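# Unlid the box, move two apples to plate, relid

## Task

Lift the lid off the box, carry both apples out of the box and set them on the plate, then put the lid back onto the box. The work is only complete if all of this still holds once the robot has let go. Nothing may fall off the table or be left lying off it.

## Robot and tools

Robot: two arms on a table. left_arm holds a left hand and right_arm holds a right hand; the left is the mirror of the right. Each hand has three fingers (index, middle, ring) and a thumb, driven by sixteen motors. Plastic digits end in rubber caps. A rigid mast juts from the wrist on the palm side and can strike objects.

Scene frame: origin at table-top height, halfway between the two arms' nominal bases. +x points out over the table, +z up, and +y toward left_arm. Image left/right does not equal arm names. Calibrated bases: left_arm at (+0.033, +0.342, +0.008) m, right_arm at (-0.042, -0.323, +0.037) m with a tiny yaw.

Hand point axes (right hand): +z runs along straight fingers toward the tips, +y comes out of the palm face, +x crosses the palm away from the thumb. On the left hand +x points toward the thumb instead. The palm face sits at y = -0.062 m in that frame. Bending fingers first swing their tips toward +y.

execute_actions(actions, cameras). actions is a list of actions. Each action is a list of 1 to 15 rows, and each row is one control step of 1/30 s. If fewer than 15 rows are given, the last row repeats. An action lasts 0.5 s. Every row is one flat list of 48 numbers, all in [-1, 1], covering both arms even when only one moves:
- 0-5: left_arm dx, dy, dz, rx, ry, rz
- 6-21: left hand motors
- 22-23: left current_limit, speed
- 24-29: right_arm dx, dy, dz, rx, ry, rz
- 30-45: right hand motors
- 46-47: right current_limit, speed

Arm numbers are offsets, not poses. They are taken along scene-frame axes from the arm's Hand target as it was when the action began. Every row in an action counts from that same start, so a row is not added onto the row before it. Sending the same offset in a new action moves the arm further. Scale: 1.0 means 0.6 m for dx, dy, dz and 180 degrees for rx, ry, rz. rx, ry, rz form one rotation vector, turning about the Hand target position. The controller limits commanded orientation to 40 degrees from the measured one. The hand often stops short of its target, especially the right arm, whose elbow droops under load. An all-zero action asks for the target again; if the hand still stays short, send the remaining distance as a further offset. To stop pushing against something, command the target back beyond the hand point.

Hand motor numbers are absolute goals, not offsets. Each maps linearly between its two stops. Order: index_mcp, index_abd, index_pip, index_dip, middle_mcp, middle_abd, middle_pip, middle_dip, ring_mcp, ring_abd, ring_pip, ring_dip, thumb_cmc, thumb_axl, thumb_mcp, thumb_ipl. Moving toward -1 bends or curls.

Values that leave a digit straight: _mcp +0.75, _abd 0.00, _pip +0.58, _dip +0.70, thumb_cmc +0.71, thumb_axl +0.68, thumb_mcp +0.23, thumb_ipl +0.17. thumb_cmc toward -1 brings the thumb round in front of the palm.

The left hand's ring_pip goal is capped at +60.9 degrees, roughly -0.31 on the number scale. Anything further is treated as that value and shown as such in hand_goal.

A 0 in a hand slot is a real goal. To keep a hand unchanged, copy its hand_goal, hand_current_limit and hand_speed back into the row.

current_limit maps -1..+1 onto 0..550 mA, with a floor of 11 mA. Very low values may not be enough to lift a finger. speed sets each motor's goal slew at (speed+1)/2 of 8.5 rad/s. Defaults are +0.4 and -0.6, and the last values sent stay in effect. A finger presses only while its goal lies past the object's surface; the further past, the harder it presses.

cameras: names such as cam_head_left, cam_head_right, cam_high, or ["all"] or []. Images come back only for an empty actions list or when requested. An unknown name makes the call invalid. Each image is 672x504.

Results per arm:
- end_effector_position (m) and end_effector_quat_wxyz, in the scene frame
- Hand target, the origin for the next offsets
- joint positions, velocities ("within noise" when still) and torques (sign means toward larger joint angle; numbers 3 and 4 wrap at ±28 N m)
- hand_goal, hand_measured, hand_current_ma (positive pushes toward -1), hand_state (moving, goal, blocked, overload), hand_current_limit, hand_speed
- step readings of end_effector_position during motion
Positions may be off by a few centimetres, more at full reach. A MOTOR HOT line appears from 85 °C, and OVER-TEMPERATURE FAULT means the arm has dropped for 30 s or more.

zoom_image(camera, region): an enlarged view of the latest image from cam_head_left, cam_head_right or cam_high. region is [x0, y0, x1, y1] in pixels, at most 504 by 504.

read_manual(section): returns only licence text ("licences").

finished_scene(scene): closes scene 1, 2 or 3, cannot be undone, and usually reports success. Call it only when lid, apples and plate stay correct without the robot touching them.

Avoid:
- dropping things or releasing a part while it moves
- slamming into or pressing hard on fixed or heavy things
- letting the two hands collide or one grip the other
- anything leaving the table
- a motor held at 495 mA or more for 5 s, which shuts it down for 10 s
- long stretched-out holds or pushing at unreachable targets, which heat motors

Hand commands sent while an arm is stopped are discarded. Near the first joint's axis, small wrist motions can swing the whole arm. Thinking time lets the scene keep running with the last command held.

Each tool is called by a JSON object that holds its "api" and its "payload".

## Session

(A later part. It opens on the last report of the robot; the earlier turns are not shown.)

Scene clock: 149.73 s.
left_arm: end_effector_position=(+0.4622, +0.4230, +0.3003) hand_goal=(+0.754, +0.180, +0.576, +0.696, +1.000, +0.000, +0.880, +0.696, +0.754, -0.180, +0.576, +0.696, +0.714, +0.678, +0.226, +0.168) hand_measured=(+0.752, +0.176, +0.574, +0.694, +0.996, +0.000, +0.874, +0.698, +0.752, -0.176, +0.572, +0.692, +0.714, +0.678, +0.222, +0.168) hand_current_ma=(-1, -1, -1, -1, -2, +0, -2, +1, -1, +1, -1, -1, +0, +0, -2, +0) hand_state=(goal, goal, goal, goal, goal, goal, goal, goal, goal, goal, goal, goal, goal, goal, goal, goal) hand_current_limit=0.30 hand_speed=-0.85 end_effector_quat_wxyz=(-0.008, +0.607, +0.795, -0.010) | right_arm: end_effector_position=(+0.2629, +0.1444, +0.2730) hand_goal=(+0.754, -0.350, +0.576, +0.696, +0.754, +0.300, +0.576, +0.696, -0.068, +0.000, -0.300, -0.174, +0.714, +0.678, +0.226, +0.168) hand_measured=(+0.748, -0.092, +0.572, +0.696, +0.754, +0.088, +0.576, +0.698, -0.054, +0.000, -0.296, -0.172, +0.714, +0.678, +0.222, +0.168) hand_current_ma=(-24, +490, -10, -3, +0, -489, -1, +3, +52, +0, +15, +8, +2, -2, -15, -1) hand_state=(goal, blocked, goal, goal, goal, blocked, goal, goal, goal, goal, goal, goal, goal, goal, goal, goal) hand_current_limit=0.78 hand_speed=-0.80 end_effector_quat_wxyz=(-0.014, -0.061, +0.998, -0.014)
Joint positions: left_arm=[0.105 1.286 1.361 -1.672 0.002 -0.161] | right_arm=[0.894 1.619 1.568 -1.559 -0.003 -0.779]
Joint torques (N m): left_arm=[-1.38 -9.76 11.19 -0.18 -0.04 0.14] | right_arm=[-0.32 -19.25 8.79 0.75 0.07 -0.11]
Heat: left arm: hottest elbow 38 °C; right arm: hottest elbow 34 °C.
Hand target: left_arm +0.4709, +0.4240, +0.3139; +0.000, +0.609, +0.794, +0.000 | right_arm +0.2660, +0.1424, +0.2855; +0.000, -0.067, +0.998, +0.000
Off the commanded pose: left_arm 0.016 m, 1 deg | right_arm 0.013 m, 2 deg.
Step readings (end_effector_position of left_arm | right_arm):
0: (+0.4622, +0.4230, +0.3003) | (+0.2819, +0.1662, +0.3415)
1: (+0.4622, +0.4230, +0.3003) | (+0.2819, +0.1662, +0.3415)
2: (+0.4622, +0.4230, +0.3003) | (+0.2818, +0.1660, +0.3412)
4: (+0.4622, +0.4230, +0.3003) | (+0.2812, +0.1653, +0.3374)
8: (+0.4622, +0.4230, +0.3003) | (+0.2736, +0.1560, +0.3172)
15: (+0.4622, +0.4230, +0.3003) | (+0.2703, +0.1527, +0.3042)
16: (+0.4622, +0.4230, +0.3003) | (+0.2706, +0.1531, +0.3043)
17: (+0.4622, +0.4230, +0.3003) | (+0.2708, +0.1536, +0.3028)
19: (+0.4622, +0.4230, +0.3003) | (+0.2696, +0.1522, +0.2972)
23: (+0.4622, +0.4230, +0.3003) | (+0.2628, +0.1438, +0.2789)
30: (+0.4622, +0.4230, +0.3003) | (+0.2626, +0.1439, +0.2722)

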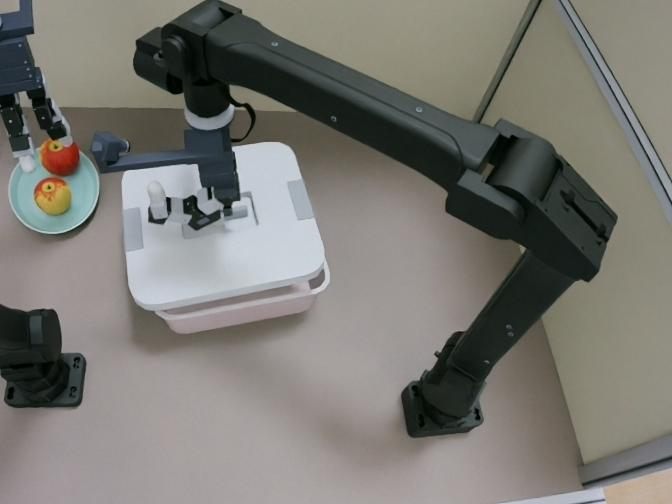

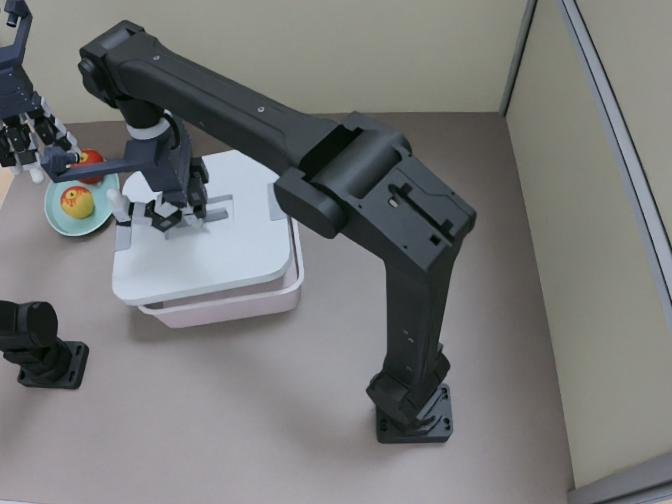

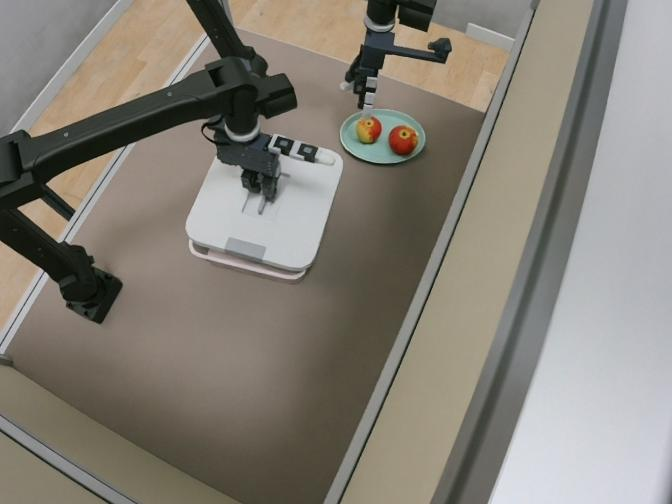

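{"api": "execute_actions", "payload": {"actions": [[[0,0,0,0,0,0,0.754,0.18,0.576,0.696,1,0,0.88,0.696,0.754,-0.18,0.576,0.696,0.714,0.678,0.226,0.168,0.3,-0.85,-0.016,-0.008,-0.035,0,0,0,0.754,-0.35,0.576,0.696,0.754,0.30,0.576,0.696,-0.068,0,-0.3,-0.174,0.714,0.678,0.226,0.168,0.78,-0.8]]], "cameras": ["all"]}}

{"api": "zoom_image", "payload": {"camera": "cam_head_left", "region": [100, 220, 220, 340]}}

{"api": "zoom_image", "payload": {"camera": "cam_head_left", "region": [230, 210, 350, 330]}}

Scene clock: 151.57 s.
left_arm: end_effector_position=(+0.4622, +0.4230, +0.3003) hand_goal=(+0.754, +0.180, +0.576, +0.696, +1.000, +0.000, +0.880, +0.696, +0.754, -0.180, +0.576, +0.696, +0.714, +0.678, +0.226, +0.168) hand_measured=(+0.752, +0.176, +0.574, +0.694, +0.996, +0.000, +0.874, +0.698, +0.752, -0.176, +0.572, +0.692, +0.714, +0.678, +0.222, +0.168) hand_current_ma=(-1, -1, -1, -1, -2, +0, -2, +1, -1, +1, -1, -1, +0, +0, -2, +0) hand_state=(goal, goal, goal, goal, goal, goal, goal, goal, goal, goal, goal, goal, goal, goal, goal, goal) hand_current_limit=0.30 hand_speed=-0.85 end_effector_quat_wxyz=(-0.008, +0.607, +0.795, -0.010) | right_arm: end_effector_position=(+0.2566, +0.1363, +0.2526) hand_goal=(+0.754, -0.350, +0.576, +0.696, +0.754, +0.300, +0.576, +0.696, -0.068, +0.000, -0.300, -0.174, +0.714, +0.678, +0.226, +0.168) hand_measured=(+0.748, -0.092, +0.572, +0.696, +0.754, +0.088, +0.576, +0.698, -0.054, +0.000, -0.296, -0.172, +0.714, +0.678, +0.222, +0.168) hand_current_ma=(-24, +490, -10, -3, +0, -489, -1, +3, +52, +0, +15, +8, +2, -2, -15, -1) hand_state=(goal, blocked, goal, goal, goal, blocked, goal, goal, goal, goal, goal, goal, goal, goal, goal, goal) hand_current_limit=0.78 hand_speed=-0.80 end_effector_quat_wxyz=(-0.014, -0.061, +0.998, -0.014)
Joint positions: left_arm=[0.105 1.286 1.361 -1.672 0.002 -0.161] | right_arm=[0.894 1.596 1.488 -1.501 -0.003 -0.779]
Joint torques (N m): left_arm=[-1.38 -9.82 11.19 -0.18 -0.04 0.14] | right_arm=[0.44 -18.67 8.69 0.76 0.05 -0.01]
Heat: left arm: hottest elbow 38 °C; right arm: hottest elbow 34 °C.
Hand target: left_arm +0.4709, +0.4240, +0.3139; +0.000, +0.609, +0.794, +0.000 | right_arm +0.2563, +0.1375, +0.2646; +0.000, -0.067, +0.998, +0.000
Off the commanded pose: left_arm 0.016 m, 1 deg | right_arm 0.012 m, 2 deg.
Step readings (end_effector_position of left_arm | right_arm):
0: (+0.4622, +0.4230, +0.3003) | (+0.2629, +0.1444, +0.2730)
1: (+0.4622, +0.4230, +0.3003) | (+0.2627, +0.1442, +0.2729)
2: (+0.4622, +0.4230, +0.3003) | (+0.2627, +0.1441, +0.2719)
4: (+0.4622, +0.4230, +0.3003) | (+0.2617, +0.1429, +0.2681)
8: (+0.4622, +0.4230, +0.3003) | (+0.2567, +0.1364, +0.2568)
15: (+0.4622, +0.4230, +0.3003) | (+0.2564, +0.1360, +0.2523)

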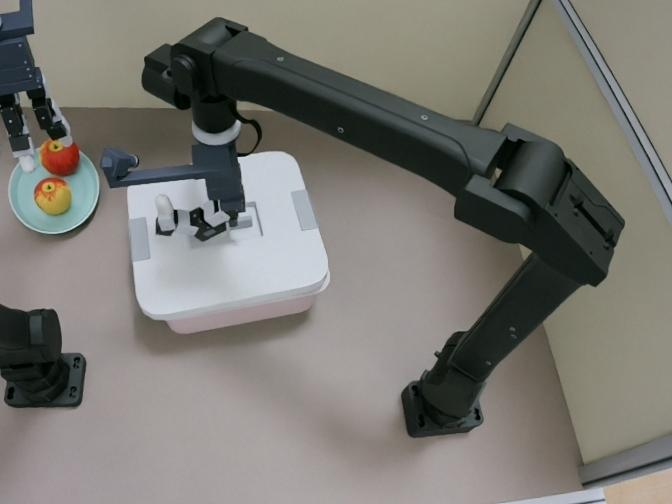

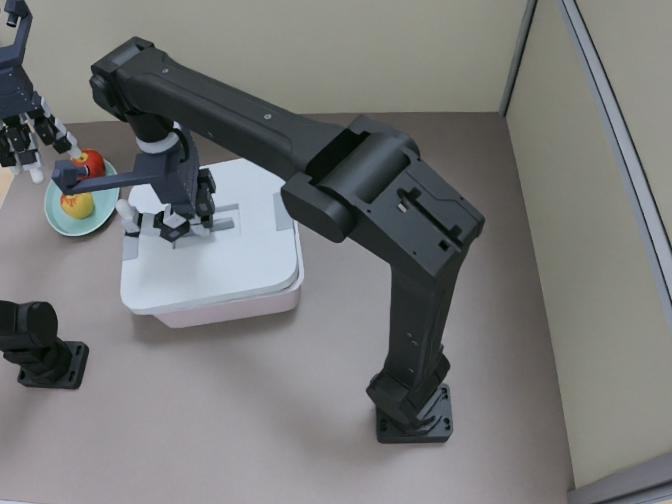

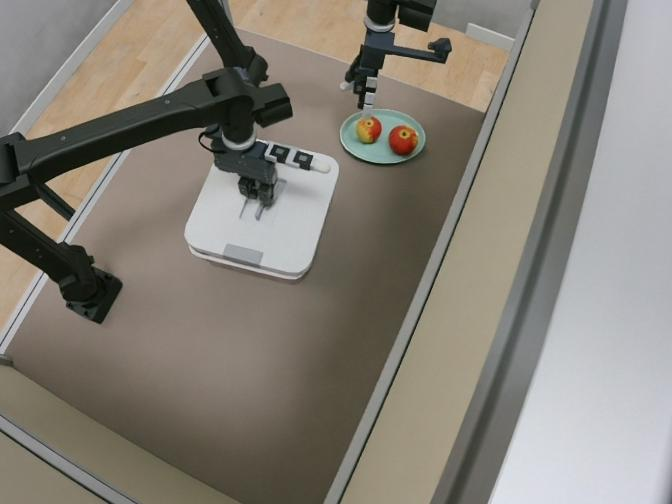

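Scaled by 4.200 from the camera's 672x504 image, which has a finer 960x720 frame.

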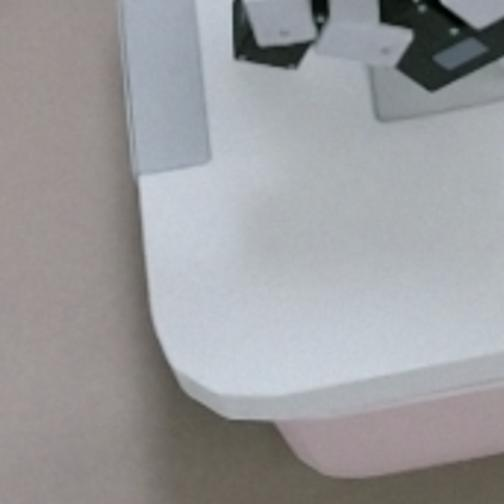

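Scaled by 4.200 from the camera's 672x504 image, which has a finer 960x720 frame.

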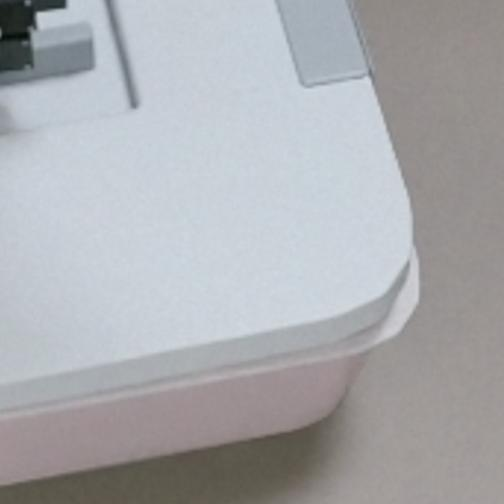

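{"api": "execute_actions", "payload": {"actions": [[[0,0,0,0,0,0,0.754,0.18,0.576,0.696,1,0,0.88,0.696,0.754,-0.18,0.576,0.696,0.714,0.678,0.226,0.168,0.3,-0.85,0,-0.01,-0.022,0,0,0,0.754,-0.35,0.576,0.696,0.754,0.30,0.576,0.696,-0.068,0,-0.3,-0.174,0.714,0.678,0.226,0.168,0.78,-0.8]]], "cameras": ["all"]}}

{"api": "zoom_image", "payload": {"camera": "cam_head_left", "region": [100, 220, 220, 340]}}

{"api": "zoom_image", "payload": {"camera": "cam_head_left", "region": [230, 210, 350, 330]}}

{"api": "zoom_image", "payload": {"camera": "cam_high", "region": [180, 200, 340, 290]}}

Scene clock: 152.80 s.
left_arm: end_effector_position=(+0.4622, +0.4230, +0.3003) hand_goal=(+0.754, +0.180, +0.576, +0.696, +1.000, +0.000, +0.880, +0.696, +0.754, -0.180, +0.576, +0.696, +0.714, +0.678, +0.226, +0.168) hand_measured=(+0.752, +0.176, +0.574, +0.694, +0.996, +0.000, +0.874, +0.698, +0.752, -0.176, +0.572, +0.692, +0.714, +0.678, +0.222, +0.168) hand_current_ma=(-1, -1, -1, -1, -2, +0, -2, +1, -1, +1, -1, -1, +0, +0, -2, +0) hand_state=(goal, goal, goal, goal, goal, goal, goal, goal, goal, goal, goal, goal, goal, goal, goal, goal) hand_current_limit=0.30 hand_speed=-0.85 end_effector_quat_wxyz=(-0.008, +0.607, +0.795, -0.010) | right_arm: end_effector_position=(+0.2541, +0.1325, +0.2406) hand_goal=(+0.754, -0.350, +0.576, +0.696, +0.754, +0.300, +0.576, +0.696, -0.068, +0.000, -0.300, -0.174, +0.714, +0.678, +0.226, +0.168) hand_measured=(+0.748, -0.092, +0.572, +0.696, +0.754, +0.088, +0.576, +0.698, -0.054, +0.000, -0.296, -0.172, +0.714, +0.678, +0.222, +0.168) hand_current_ma=(-24, +489, -10, -3, +0, -489, -1, +3, +52, +0, +15, +8, +2, -2, -15, -1) hand_state=(goal, blocked, goal, goal, goal, blocked, goal, goal, goal, goal, goal, goal, goal, goal, goal, goal) hand_current_limit=0.78 hand_speed=-0.80 end_effector_quat_wxyz=(-0.012, -0.061, +0.998, -0.013)
Joint positions: left_arm=[0.105 1.286 1.361 -1.672 0.002 -0.161] | right_arm=[0.894 1.587 1.444 -1.464 -0.002 -0.779]
Joint torques (N m): left_arm=[-1.44 -9.82 11.21 -0.18 -0.04 0.14] | right_arm=[-0.21 -18.26 8.57 0.75 0.06 -0.09]
Heat: left arm: hottest elbow 38 °C; right arm: hottest elbow 34 °C.
Hand target: left_arm +0.4709, +0.4240, +0.3139; +0.000, +0.609, +0.794, +0.000 | right_arm +0.2564, +0.1316, +0.2513; +0.000, -0.067, +0.998, +0.000
Off the commanded pose: left_arm 0.016 m, 1 deg | right_arm 0.011 m, 2 deg.
Step readings (end_effector_position of left_arm | right_arm):
0: (+0.4622, +0.4230, +0.3003) | (+0.2566, +0.1363, +0.2526)
1: (+0.4622, +0.4230, +0.3003) | (+0.2568, +0.1365, +0.2526)
2: (+0.4622, +0.4230, +0.3003) | (+0.2567, +0.1364, +0.2520)
4: (+0.4622, +0.4230, +0.3003) | (+0.2563, +0.1358, +0.2497)
8: (+0.4622, +0.4230, +0.3003) | (+0.2539, +0.1327, +0.2431)
15: (+0.4622, +0.4230, +0.3003) | (+0.2539, +0.1322, +0.2405)

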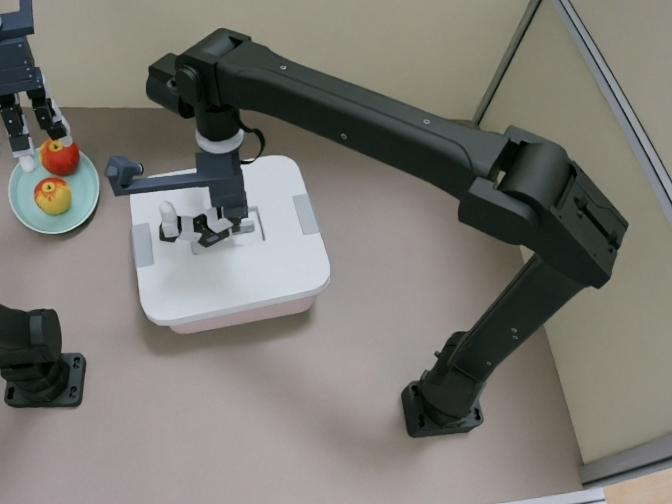

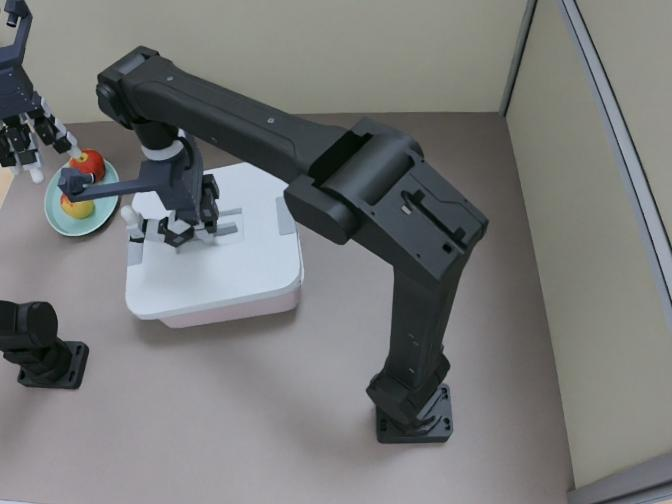

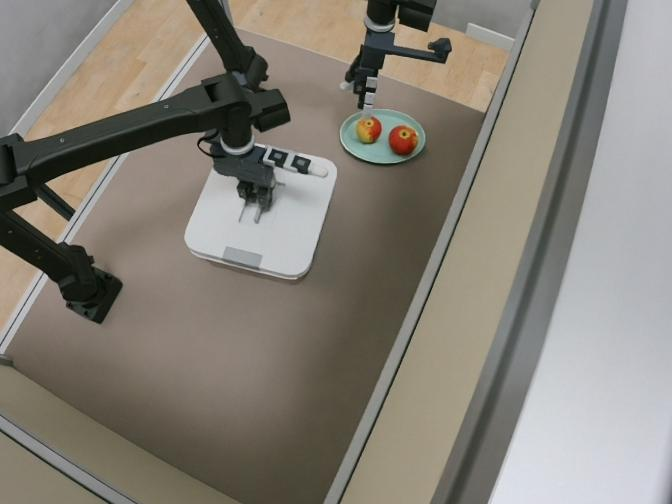

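Scaled by 4.200 from the camera's 672x504 image, which has a finer 960x720 frame.

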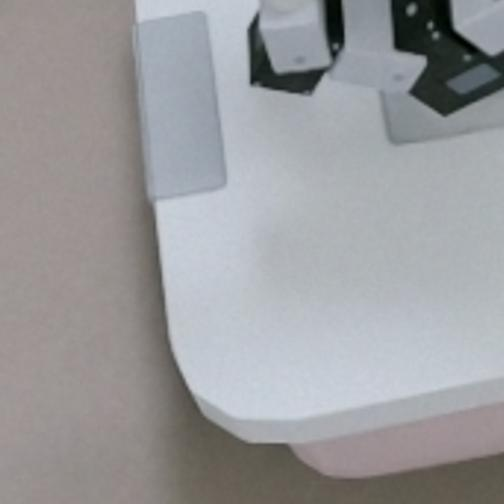

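Scaled by 4.200 from the camera's 672x504 image, which has a finer 960x720 frame.

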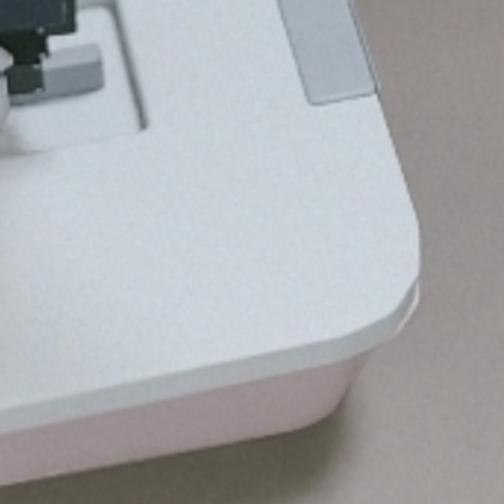

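Scaled by 3.150 from the camera's 672x504 image, which has a finer 960x720 frame.

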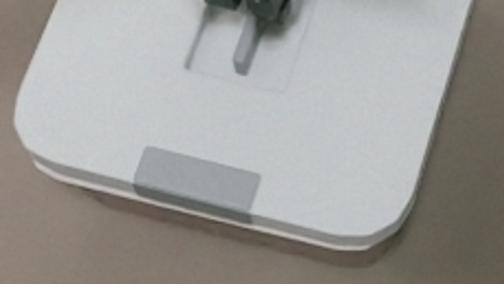

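{"api": "execute_actions", "payload": {"actions": [[[0,0,0,0,0,0,0.754,0.18,0.576,0.696,1,0,0.88,0.696,0.754,-0.18,0.576,0.696,0.714,0.678,0.226,0.168,0.3,-0.85,0.002,-0.014,-0.008,0,0,0,0.754,-0.35,0.576,0.696,0.754,0.30,0.576,0.696,-0.068,0,-0.3,-0.174,0.714,0.678,0.226,0.168,0.78,-0.8]]], "cameras": ["cam_head_left","cam_high"]}}

{"api": "zoom_image", "payload": {"camera": "cam_head_left", "region": [100, 220, 220, 340]}}

{"api": "zoom_image", "payload": {"camera": "cam_head_left", "region": [230, 210, 350, 330]}}

{"api": "zoom_image", "payload": {"camera": "cam_high", "region": [180, 200, 340, 290]}}

Scene clock: 153.97 s.
left_arm: end_effector_position=(+0.4622, +0.4230, +0.3003) hand_goal=(+0.754, +0.180, +0.576, +0.696, +1.000, +0.000, +0.880, +0.696, +0.754, -0.180, +0.576, +0.696, +0.714, +0.678, +0.226, +0.168) hand_measured=(+0.752, +0.176, +0.574, +0.694, +0.996, +0.000, +0.874, +0.698, +0.752, -0.176, +0.572, +0.692, +0.714, +0.678, +0.222, +0.168) hand_current_ma=(-1, -1, -1, -1, -2, +0, -2, +1, -1, +1, -1, -1, +0, +0, -2, +0) hand_state=(goal, goal, goal, goal, goal, goal, goal, goal, goal, goal, goal, goal, goal, goal, goal, goal) hand_current_limit=0.30 hand_speed=-0.85 end_effector_quat_wxyz=(-0.008, +0.607, +0.795, -0.010) | right_arm: end_effector_position=(+0.2540, +0.1256, +0.2380) hand_goal=(+0.754, -0.350, +0.576, +0.696, +0.754, +0.300, +0.576, +0.696, -0.068, +0.000, -0.300, -0.174, +0.714, +0.678, +0.226, +0.168) hand_measured=(+0.748, -0.092, +0.572, +0.696, +0.754, +0.088, +0.576, +0.698, -0.054, +0.000, -0.296, -0.172, +0.714, +0.678, +0.222, +0.168) hand_current_ma=(-24, +490, -10, -3, +0, -489, -1, +3, +52, +0, +15, +8, +2, -2, -15, -1) hand_state=(goal, blocked, goal, goal, goal, blocked, goal, goal, goal, goal, goal, goal, goal, goal, goal, goal) hand_current_limit=0.78 hand_speed=-0.80 end_effector_quat_wxyz=(-0.010, -0.062, +0.998, -0.012)
Joint positions: left_arm=[0.105 1.286 1.361 -1.672 0.002 -0.161] | right_arm=[0.885 1.571 1.417 -1.449 0 -0.79]
Joint torques (N m): left_arm=[-1.38 -9.82 11.19 -0.2 -0.04 0.14] | right_arm=[-0.5 -17.85 8.42 0.72 0.06 -0.11]
Heat: left arm: hottest elbow 38 °C; right arm: hottest elbow 34 °C.
Hand target: left_arm +0.4709, +0.4240, +0.3139; +0.000, +0.609, +0.794, +0.000 | right_arm +0.2575, +0.1232, +0.2465; +0.000, -0.067, +0.998, +0.000
Off the commanded pose: left_arm 0.016 m, 1 deg | right_arm 0.010 m, 2 deg.
Step readings (end_effector_position of left_arm | right_arm):
0: (+0.4622, +0.4230, +0.3003) | (+0.2541, +0.1325, +0.2408)
1: (+0.4622, +0.4230, +0.3003) | (+0.2541, +0.1325, +0.2408)
2: (+0.4622, +0.4230, +0.3003) | (+0.2539, +0.1323, +0.2403)
4: (+0.4622, +0.4230, +0.3003) | (+0.2542, +0.1311, +0.2394)
8: (+0.4622, +0.4230, +0.3003) | (+0.2538, +0.1267, +0.2379)
15: (+0.4622, +0.4230, +0.3003) | (+0.2540, +0.1257, +0.2382)
Images, in order (width x height): cam_head_left 672x504, cam_high 672x504.

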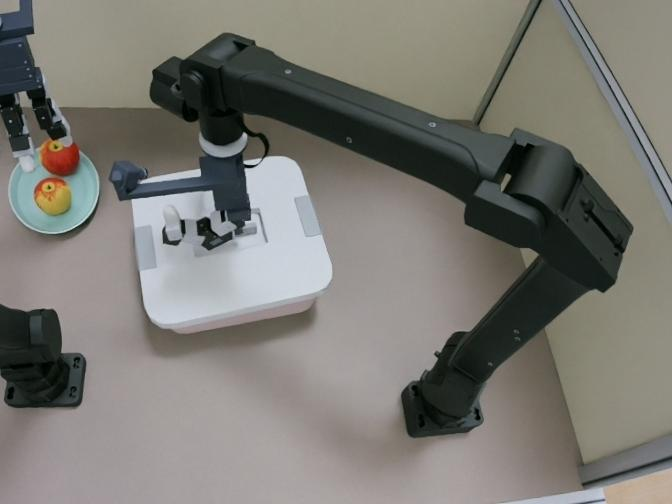

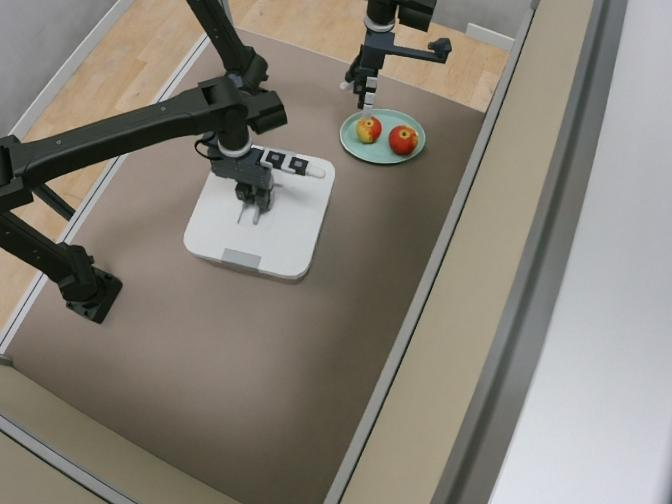

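Scaled by 4.200 from the camera's 672x504 image, which has a finer 960x720 frame.

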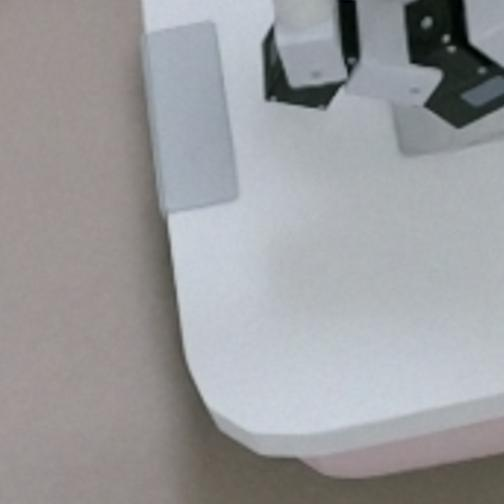

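Scaled by 4.200 from the camera's 672x504 image, which has a finer 960x720 frame.

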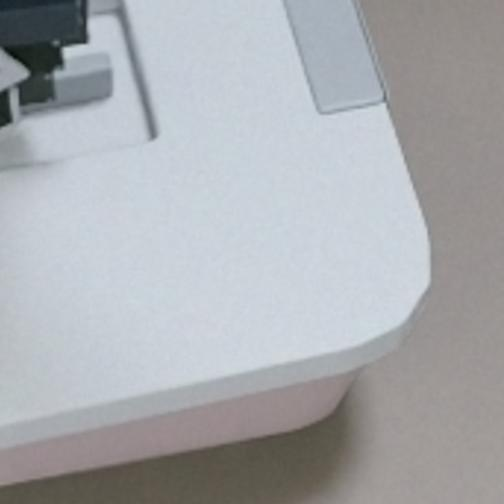

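Scaled by 3.150 from the camera's 672x504 image, which has a finer 960x720 frame.

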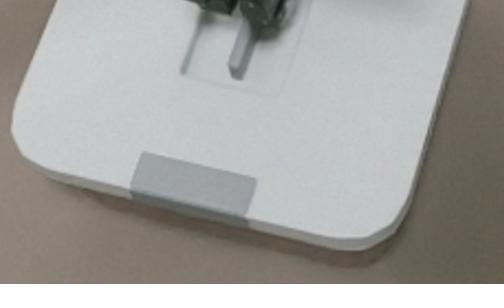

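{"api": "execute_actions", "payload": {"actions": [[[0,0,0,0,0,0,0.754,0.18,0.576,0.696,1,0,0.88,0.696,0.754,-0.18,0.576,0.696,0.714,0.678,0.226,0.168,0.3,-0.85,0.012,-0.002,-0.02,0,0,0,0.754,-0.35,0.576,0.696,0.754,0.30,0.576,0.696,-0.068,0,-0.3,-0.174,0.714,0.678,0.226,0.168,0.78,-0.8]]], "cameras": ["cam_head_left","cam_high"]}}

{"api": "zoom_image", "payload": {"camera": "cam_head_left", "region": [100, 220, 220, 340]}}

{"api": "zoom_image", "payload": {"camera": "cam_head_left", "region": [230, 210, 350, 330]}}

{"api": "zoom_image", "payload": {"camera": "cam_high", "region": [180, 200, 340, 290]}}

Scene clock: 155.47 s.
left_arm: end_effector_position=(+0.4622, +0.4230, +0.3003) hand_goal=(+0.754, +0.180, +0.576, +0.696, +1.000, +0.000, +0.880, +0.696, +0.754, -0.180, +0.576, +0.696, +0.714, +0.678, +0.226, +0.168) hand_measured=(+0.752, +0.176, +0.574, +0.694, +0.996, +0.000, +0.874, +0.698, +0.752, -0.176, +0.572, +0.692, +0.714, +0.678, +0.222, +0.168) hand_current_ma=(-1, -1, -1, -1, -2, +0, -2, +1, -1, +1, -1, -1, +0, +0, -2, +0) hand_state=(goal, goal, goal, goal, goal, goal, goal, goal, goal, goal, goal, goal, goal, goal, goal, goal) hand_current_limit=0.30 hand_speed=-0.85 end_effector_quat_wxyz=(-0.008, +0.607, +0.795, -0.010) | right_arm: end_effector_position=(+0.2570, +0.1256, +0.2382) hand_goal=(+0.754, -0.350, +0.576, +0.696, +0.754, +0.300, +0.576, +0.696, -0.068, +0.000, -0.300, -0.174, +0.714, +0.678, +0.226, +0.168) hand_measured=(+0.752, -0.092, +0.574, +0.696, +0.758, +0.088, +0.578, +0.698, -0.054, +0.000, -0.296, -0.172, +0.714, +0.678, +0.222, +0.168) hand_current_ma=(-8, +489, -5, -3, +13, -489, +5, +3, +52, +0, +15, +8, +2, -2, -15, -1) hand_state=(goal, blocked, goal, goal, goal, blocked, goal, goal, goal, goal, goal, goal, goal, goal, goal, goal) hand_current_limit=0.78 hand_speed=-0.80 end_effector_quat_wxyz=(-0.008, -0.065, +0.998, -0.004)
Joint positions: left_arm=[0.105 1.286 1.361 -1.672 0.002 -0.161] | right_arm=[0.877 1.567 1.41 -1.43 -0.008 -0.803]
Joint torques (N m): left_arm=[-1.38 -9.82 11.21 -0.2 -0.04 0.14] | right_arm=[-0.97 -16.26 7.83 1.14 0.05 -0.11]
Heat: left arm: hottest elbow 38 °C; right arm: hottest elbow 34 °C.
Hand target: left_arm +0.4709, +0.4240, +0.3139; +0.000, +0.609, +0.794, +0.000 | right_arm +0.2648, +0.1220, +0.2345; +0.000, -0.067, +0.998, +0.000
Off the commanded pose: left_arm 0.016 m, 1 deg | right_arm 0.009 m, 1 deg.
Step readings (end_effector_position of left_arm | right_arm):
0: (+0.4622, +0.4230, +0.3003) | (+0.2540, +0.1256, +0.2380)
1: (+0.4622, +0.4230, +0.3003) | (+0.2540, +0.1256, +0.2380)
2: (+0.4622, +0.4230, +0.3003) | (+0.2546, +0.1256, +0.2377)
4: (+0.4622, +0.4230, +0.3003) | (+0.2552, +0.1256, +0.2373)
8: (+0.4622, +0.4230, +0.3003) | (+0.2557, +0.1254, +0.2380)
15: (+0.4622, +0.4230, +0.3003) | (+0.2571, +0.1256, +0.2382)
Images, in order (width x height): cam_head_left 672x504, cam_high 672x504.

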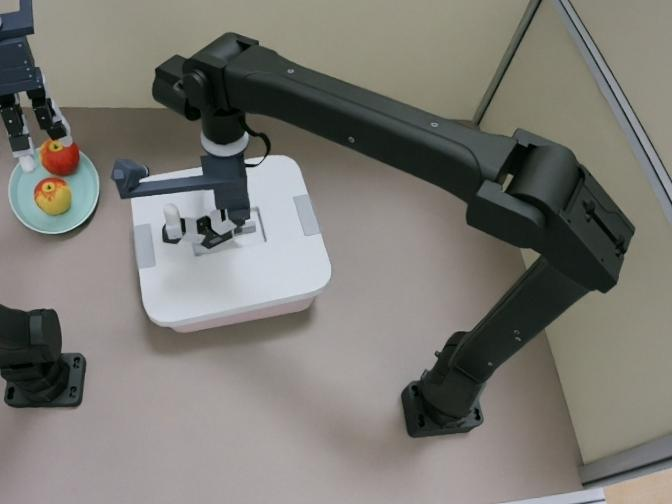

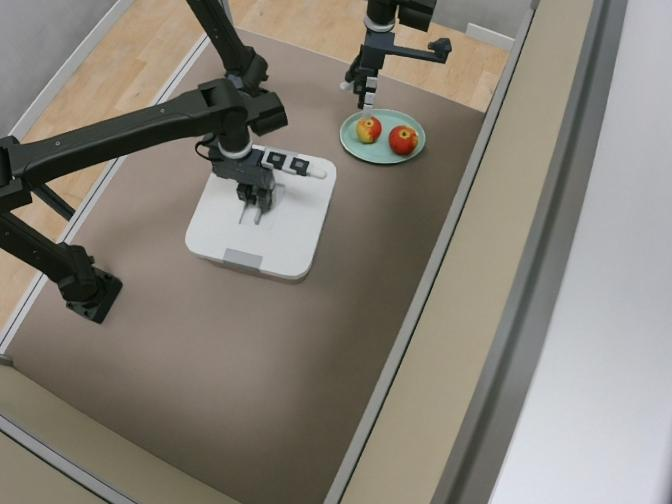

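Scaled by 4.200 from the camera's 672x504 image, which has a finer 960x720 frame.

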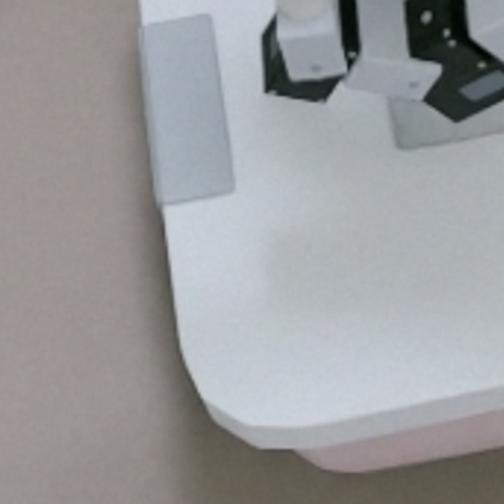

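Scaled by 4.200 from the camera's 672x504 image, which has a finer 960x720 frame.

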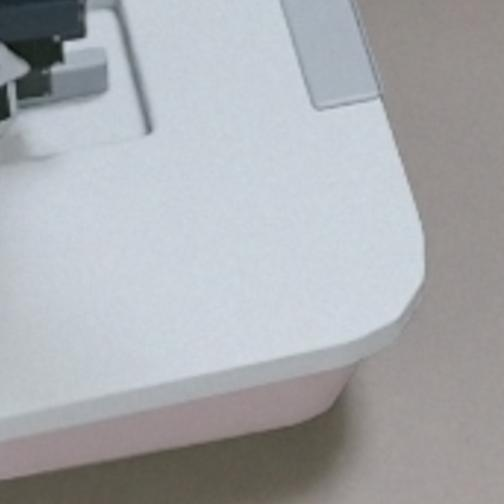

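Scaled by 3.150 from the camera's 672x504 image, which has a finer 960x720 frame.

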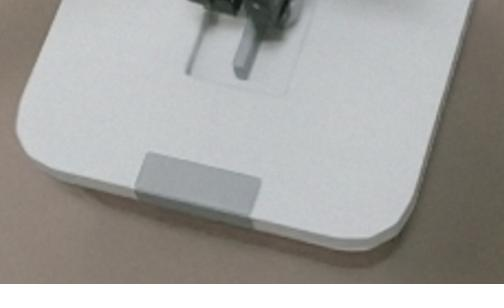

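{"api": "execute_actions", "payload": {"actions": [[[0,0,0,0,0,0,0.754,0.18,0.576,0.696,1,0,0.88,0.696,0.754,-0.18,0.576,0.696,0.714,0.678,0.226,0.168,0.3,-0.85,-0.007,0.0,-0.02,0,0,0,0.754,-0.35,0.576,0.696,0.754,0.30,0.576,0.696,-0.068,0,-0.3,-0.174,0.714,0.678,0.226,0.168,0.78,-0.8]]], "cameras": ["cam_head_left","cam_high"]}}

{"api": "zoom_image", "payload": {"camera": "cam_head_left", "region": [100, 220, 220, 340]}}

{"api": "zoom_image", "payload": {"camera": "cam_head_left", "region": [230, 210, 350, 330]}}

{"api": "zoom_image", "payload": {"camera": "cam_high", "region": [180, 200, 340, 290]}}

Scene clock: 156.57 s.
left_arm: end_effector_position=(+0.4622, +0.4230, +0.3003) hand_goal=(+0.754, +0.180, +0.576, +0.696, +1.000, +0.000, +0.880, +0.696, +0.754, -0.180, +0.576, +0.696, +0.714, +0.678, +0.226, +0.168) hand_measured=(+0.752, +0.176, +0.574, +0.694, +0.996, +0.000, +0.874, +0.698, +0.752, -0.176, +0.572, +0.692, +0.714, +0.678, +0.222, +0.168) hand_current_ma=(-1, -1, -1, -1, -2, +0, -2, +1, -1, +1, -1, -1, +0, +0, -2, +0) hand_state=(goal, goal, goal, goal, goal, goal, goal, goal, goal, goal, goal, goal, goal, goal, goal, goal) hand_current_limit=0.30 hand_speed=-0.85 end_effector_quat_wxyz=(-0.008, +0.607, +0.795, -0.010) | right_arm: end_effector_position=(+0.2558, +0.1241, +0.2388) hand_goal=(+0.754, -0.350, +0.576, +0.696, +0.754, +0.300, +0.576, +0.696, -0.068, +0.000, -0.300, -0.174, +0.714, +0.678, +0.226, +0.168) hand_measured=(+0.752, -0.092, +0.574, +0.696, +0.758, +0.088, +0.578, +0.698, -0.054, +0.000, -0.296, -0.172, +0.714, +0.678, +0.222, +0.168) hand_current_ma=(-3, +490, -3, -3, +17, -489, +7, +3, +52, +0, +15, +8, +2, -2, -15, -1) hand_state=(goal, blocked, goal, goal, goal, blocked, goal, goal, goal, goal, goal, goal, goal, goal, goal, goal) hand_current_limit=0.78 hand_speed=-0.80 end_effector_quat_wxyz=(-0.001, -0.065, +0.998, +0.005)
Joint positions: left_arm=[0.105 1.286 1.361 -1.672 0.002 -0.161] | right_arm=[0.877 1.548 1.385 -1.401 -0.008 -0.803]
Joint torques (N m): left_arm=[-1.38 -9.82 11.21 -0.21 -0.04 0.14] | right_arm=[-0.38 -14.45 7.21 1.31 0.04 -0.05]
Heat: left arm: hottest elbow 38 °C; right arm: hottest elbow 34 °C.
Hand target: left_arm +0.4709, +0.4240, +0.3139; +0.000, +0.609, +0.794, +0.000 | right_arm +0.2606, +0.1220, +0.2226; +0.000, -0.067, +0.998, +0.000
Off the commanded pose: left_arm 0.016 m, 1 deg | right_arm 0.017 m, 1 deg.
Step readings (end_effector_position of left_arm | right_arm):
0: (+0.4622, +0.4230, +0.3003) | (+0.2570, +0.1256, +0.2382)
1: (+0.4622, +0.4230, +0.3003) | (+0.2571, +0.1258, +0.2381)
2: (+0.4622, +0.4230, +0.3003) | (+0.2569, +0.1255, +0.2376)
4: (+0.4622, +0.4230, +0.3003) | (+0.2566, +0.1252, +0.2381)
8: (+0.4622, +0.4230, +0.3003) | (+0.2560, +0.1244, +0.2388)
15: (+0.4622, +0.4230, +0.3003) | (+0.2559, +0.1242, +0.2388)
Images, in order (width x height): cam_head_left 672x504, cam_high 672x504.

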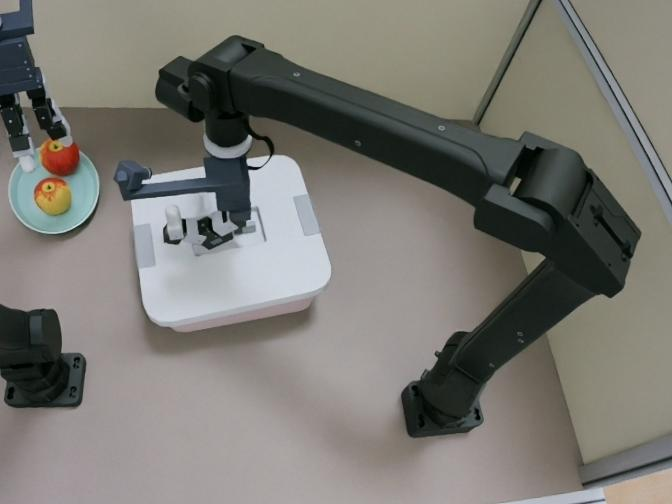

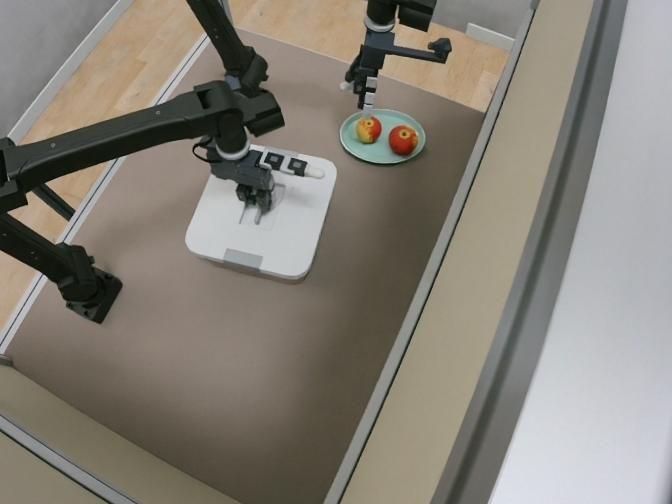

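Scaled by 4.200 from the camera's 672x504 image, which has a finer 960x720 frame.

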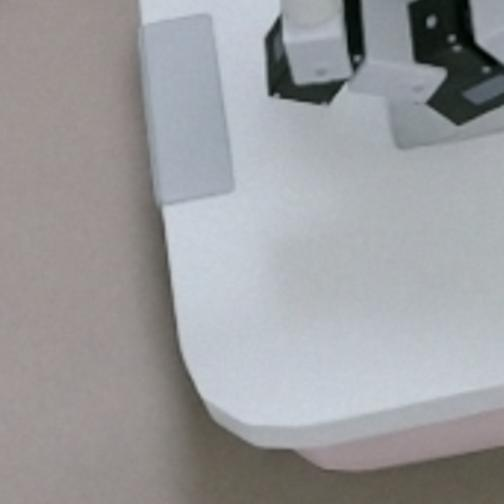

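Scaled by 4.200 from the camera's 672x504 image, which has a finer 960x720 frame.

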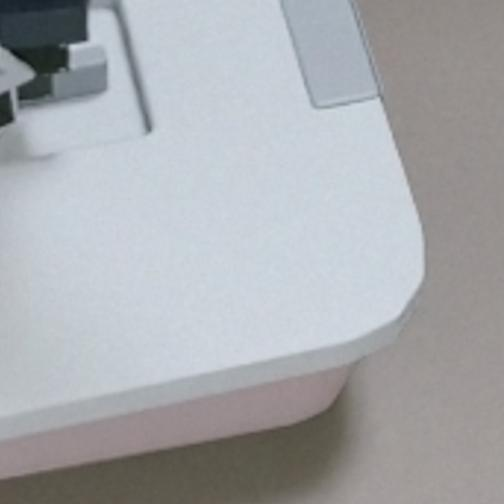

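Scaled by 3.150 from the camera's 672x504 image, which has a finer 960x720 frame.

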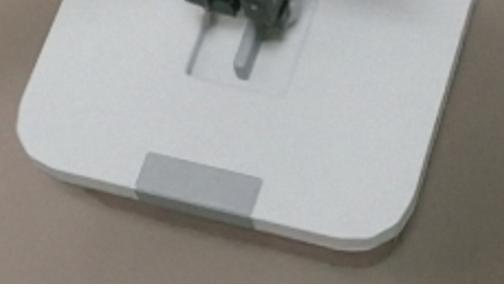

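{"api": "execute_actions", "payload": {"actions": [[[0,0,0,0,0,0,0.754,0.18,0.576,0.696,1,0,0.88,0.696,0.754,-0.18,0.576,0.696,0.714,0.678,0.226,0.168,0.3,-0.85,0,0.004,0.075,0.0,0,0,0.754,-0.35,0.576,0.696,0.754,0.30,0.576,0.696,-0.068,0,-0.3,-0.174,0.714,0.678,0.226,0.168,0.78,-0.8]],[[0,0,0,0,0,0,0.754,0.18,0.576,0.696,1,0,0.88,0.696,0.754,-0.18,0.576,0.696,0.714,0.678,0.226,0.168,0.3,-0.85,0,-0.006,0.0,0.018,0,0,0.754,-0.35,0.576,0.696,0.754,0.30,0.576,0.696,-0.068,0,-0.3,-0.174,0.714,0.678,0.226,0.168,0.78,-0.8]]], "cameras": ["cam_head_left","cam_high"]}}

{"api": "zoom_image", "payload": {"camera": "cam_head_left", "region": [100, 220, 220, 340]}}

{"api": "zoom_image", "payload": {"camera": "cam_head_left", "region": [230, 210, 350, 330]}}

{"api": "zoom_image", "payload": {"camera": "cam_high", "region": [180, 200, 340, 290]}}

Scene clock: 158.90 s.
left_arm: end_effector_position=(+0.4622, +0.4230, +0.3003) hand_goal=(+0.754, +0.180, +0.576, +0.696, +1.000, +0.000, +0.880, +0.696, +0.754, -0.180, +0.576, +0.696, +0.714, +0.678, +0.226, +0.168) hand_measured=(+0.752, +0.176, +0.574, +0.694, +0.996, +0.000, +0.874, +0.698, +0.752, -0.176, +0.572, +0.692, +0.714, +0.678, +0.222, +0.168) hand_current_ma=(-1, -1, -1, -1, -2, +0, -2, +1, -1, +1, -1, -1, +0, +0, -2, +0) hand_state=(goal, goal, goal, goal, goal, goal, goal, goal, goal, goal, goal, goal, goal, goal, goal, goal) hand_current_limit=0.30 hand_speed=-0.85 end_effector_quat_wxyz=(-0.008, +0.607, +0.795, -0.010) | right_arm: end_effector_position=(+0.2515, +0.1144, +0.2442) hand_goal=(+0.754, -0.350, +0.576, +0.696, +0.754, +0.300, +0.576, +0.696, -0.068, +0.000, -0.300, -0.174, +0.714, +0.678, +0.226, +0.168) hand_measured=(+0.750, -0.092, +0.574, +0.696, +0.756, +0.088, +0.576, +0.698, -0.054, +0.000, -0.296, -0.172, +0.714, +0.678, +0.222, +0.168) hand_current_ma=(-15, +489, -7, -3, +6, -489, +2, +3, +52, +0, +15, +8, +1, -2, -15, -1) hand_state=(goal, blocked, goal, goal, goal, blocked, goal, goal, goal, goal, goal, goal, goal, goal, goal, goal) hand_current_limit=0.78 hand_speed=-0.80 end_effector_quat_wxyz=(-0.018, -0.062, +0.998, +0.000)
Joint positions: left_arm=[0.105 1.286 1.361 -1.672 0.002 -0.161] | right_arm=[0.864 1.538 1.39 -1.447 -0.026 -0.81]
Joint torques (N m): left_arm=[-1.44 -9.82 11.18 -0.2 -0.04 0.14] | right_arm=[-0.62 -17.38 10.73 0.94 -0.31 -0.12]
Heat: left arm: hottest elbow 38 °C; right arm: hottest elbow 34 °C.
Hand target: left_arm +0.4709, +0.4240, +0.3139; +0.000, +0.609, +0.794, +0.000 | right_arm +0.2604, +0.1209, +0.2676; +0.002, -0.067, +0.997, +0.028
Off the commanded pose: left_arm 0.016 m, 1 deg | right_arm 0.026 m, 4 deg.
Step readings (end_effector_position of left_arm | right_arm):
0: (+0.4622, +0.4230, +0.3003) | (+0.2558, +0.1241, +0.2388)
1: (+0.4622, +0.4230, +0.3003) | (+0.2558, +0.1241, +0.2388)
2: (+0.4622, +0.4230, +0.3003) | (+0.2555, +0.1238, +0.2389)
4: (+0.4622, +0.4230, +0.3003) | (+0.2550, +0.1229, +0.2391)
8: (+0.4622, +0.4230, +0.3003) | (+0.2509, +0.1156, +0.2375)
15: (+0.4622, +0.4230, +0.3003) | (+0.2460, +0.1095, +0.2358)
16: (+0.4622, +0.4230, +0.3003) | (+0.2461, +0.1096, +0.2359)
17: (+0.4622, +0.4230, +0.3003) | (+0.2457, +0.1099, +0.2361)
19: (+0.4622, +0.4230, +0.3003) | (+0.2463, +0.1117, +0.2371)
23: (+0.4622, +0.4230, +0.3003) | (+0.2499, +0.1143, +0.2402)
30: (+0.4622, +0.4230, +0.3003) | (+0.2515, +0.1144, +0.2442)
Images, in order (width x height): cam_head_left 672x504, cam_high 672x504.

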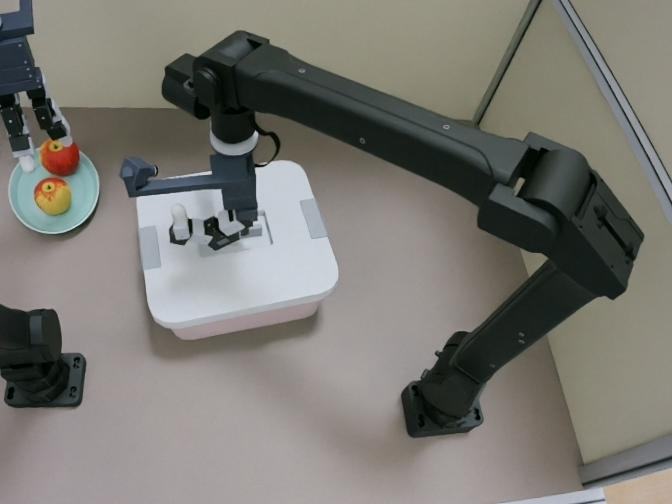

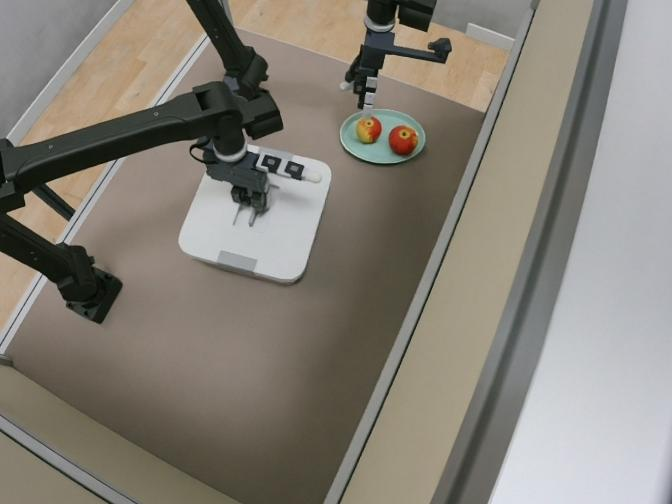

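Scaled by 4.200 from the camera's 672x504 image, which has a finer 960x720 frame.

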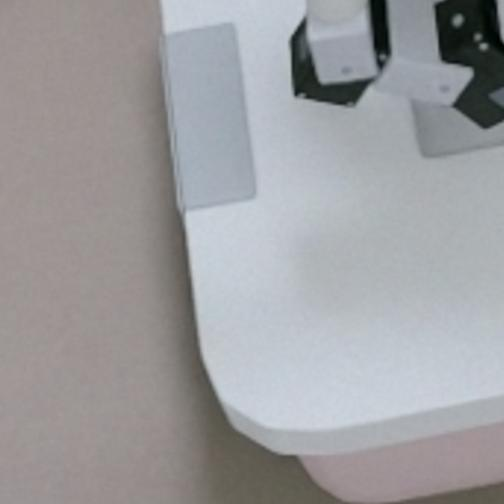

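Scaled by 4.200 from the camera's 672x504 image, which has a finer 960x720 frame.

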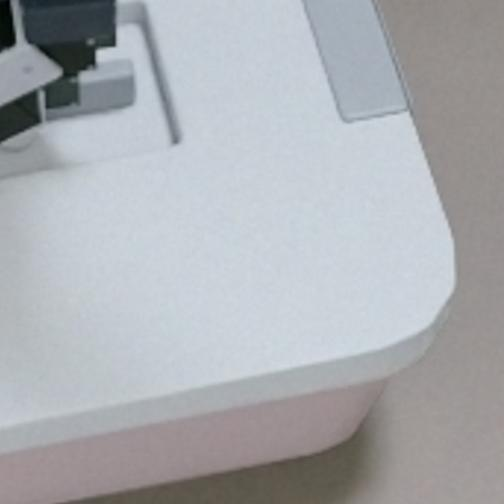

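Scaled by 3.150 from the camera's 672x504 image, which has a finer 960x720 frame.

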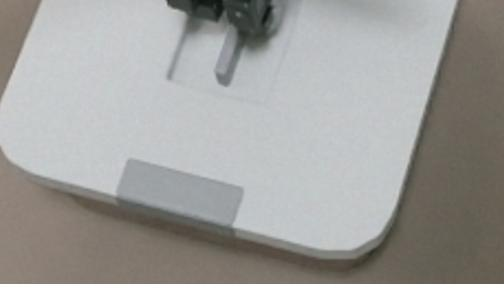

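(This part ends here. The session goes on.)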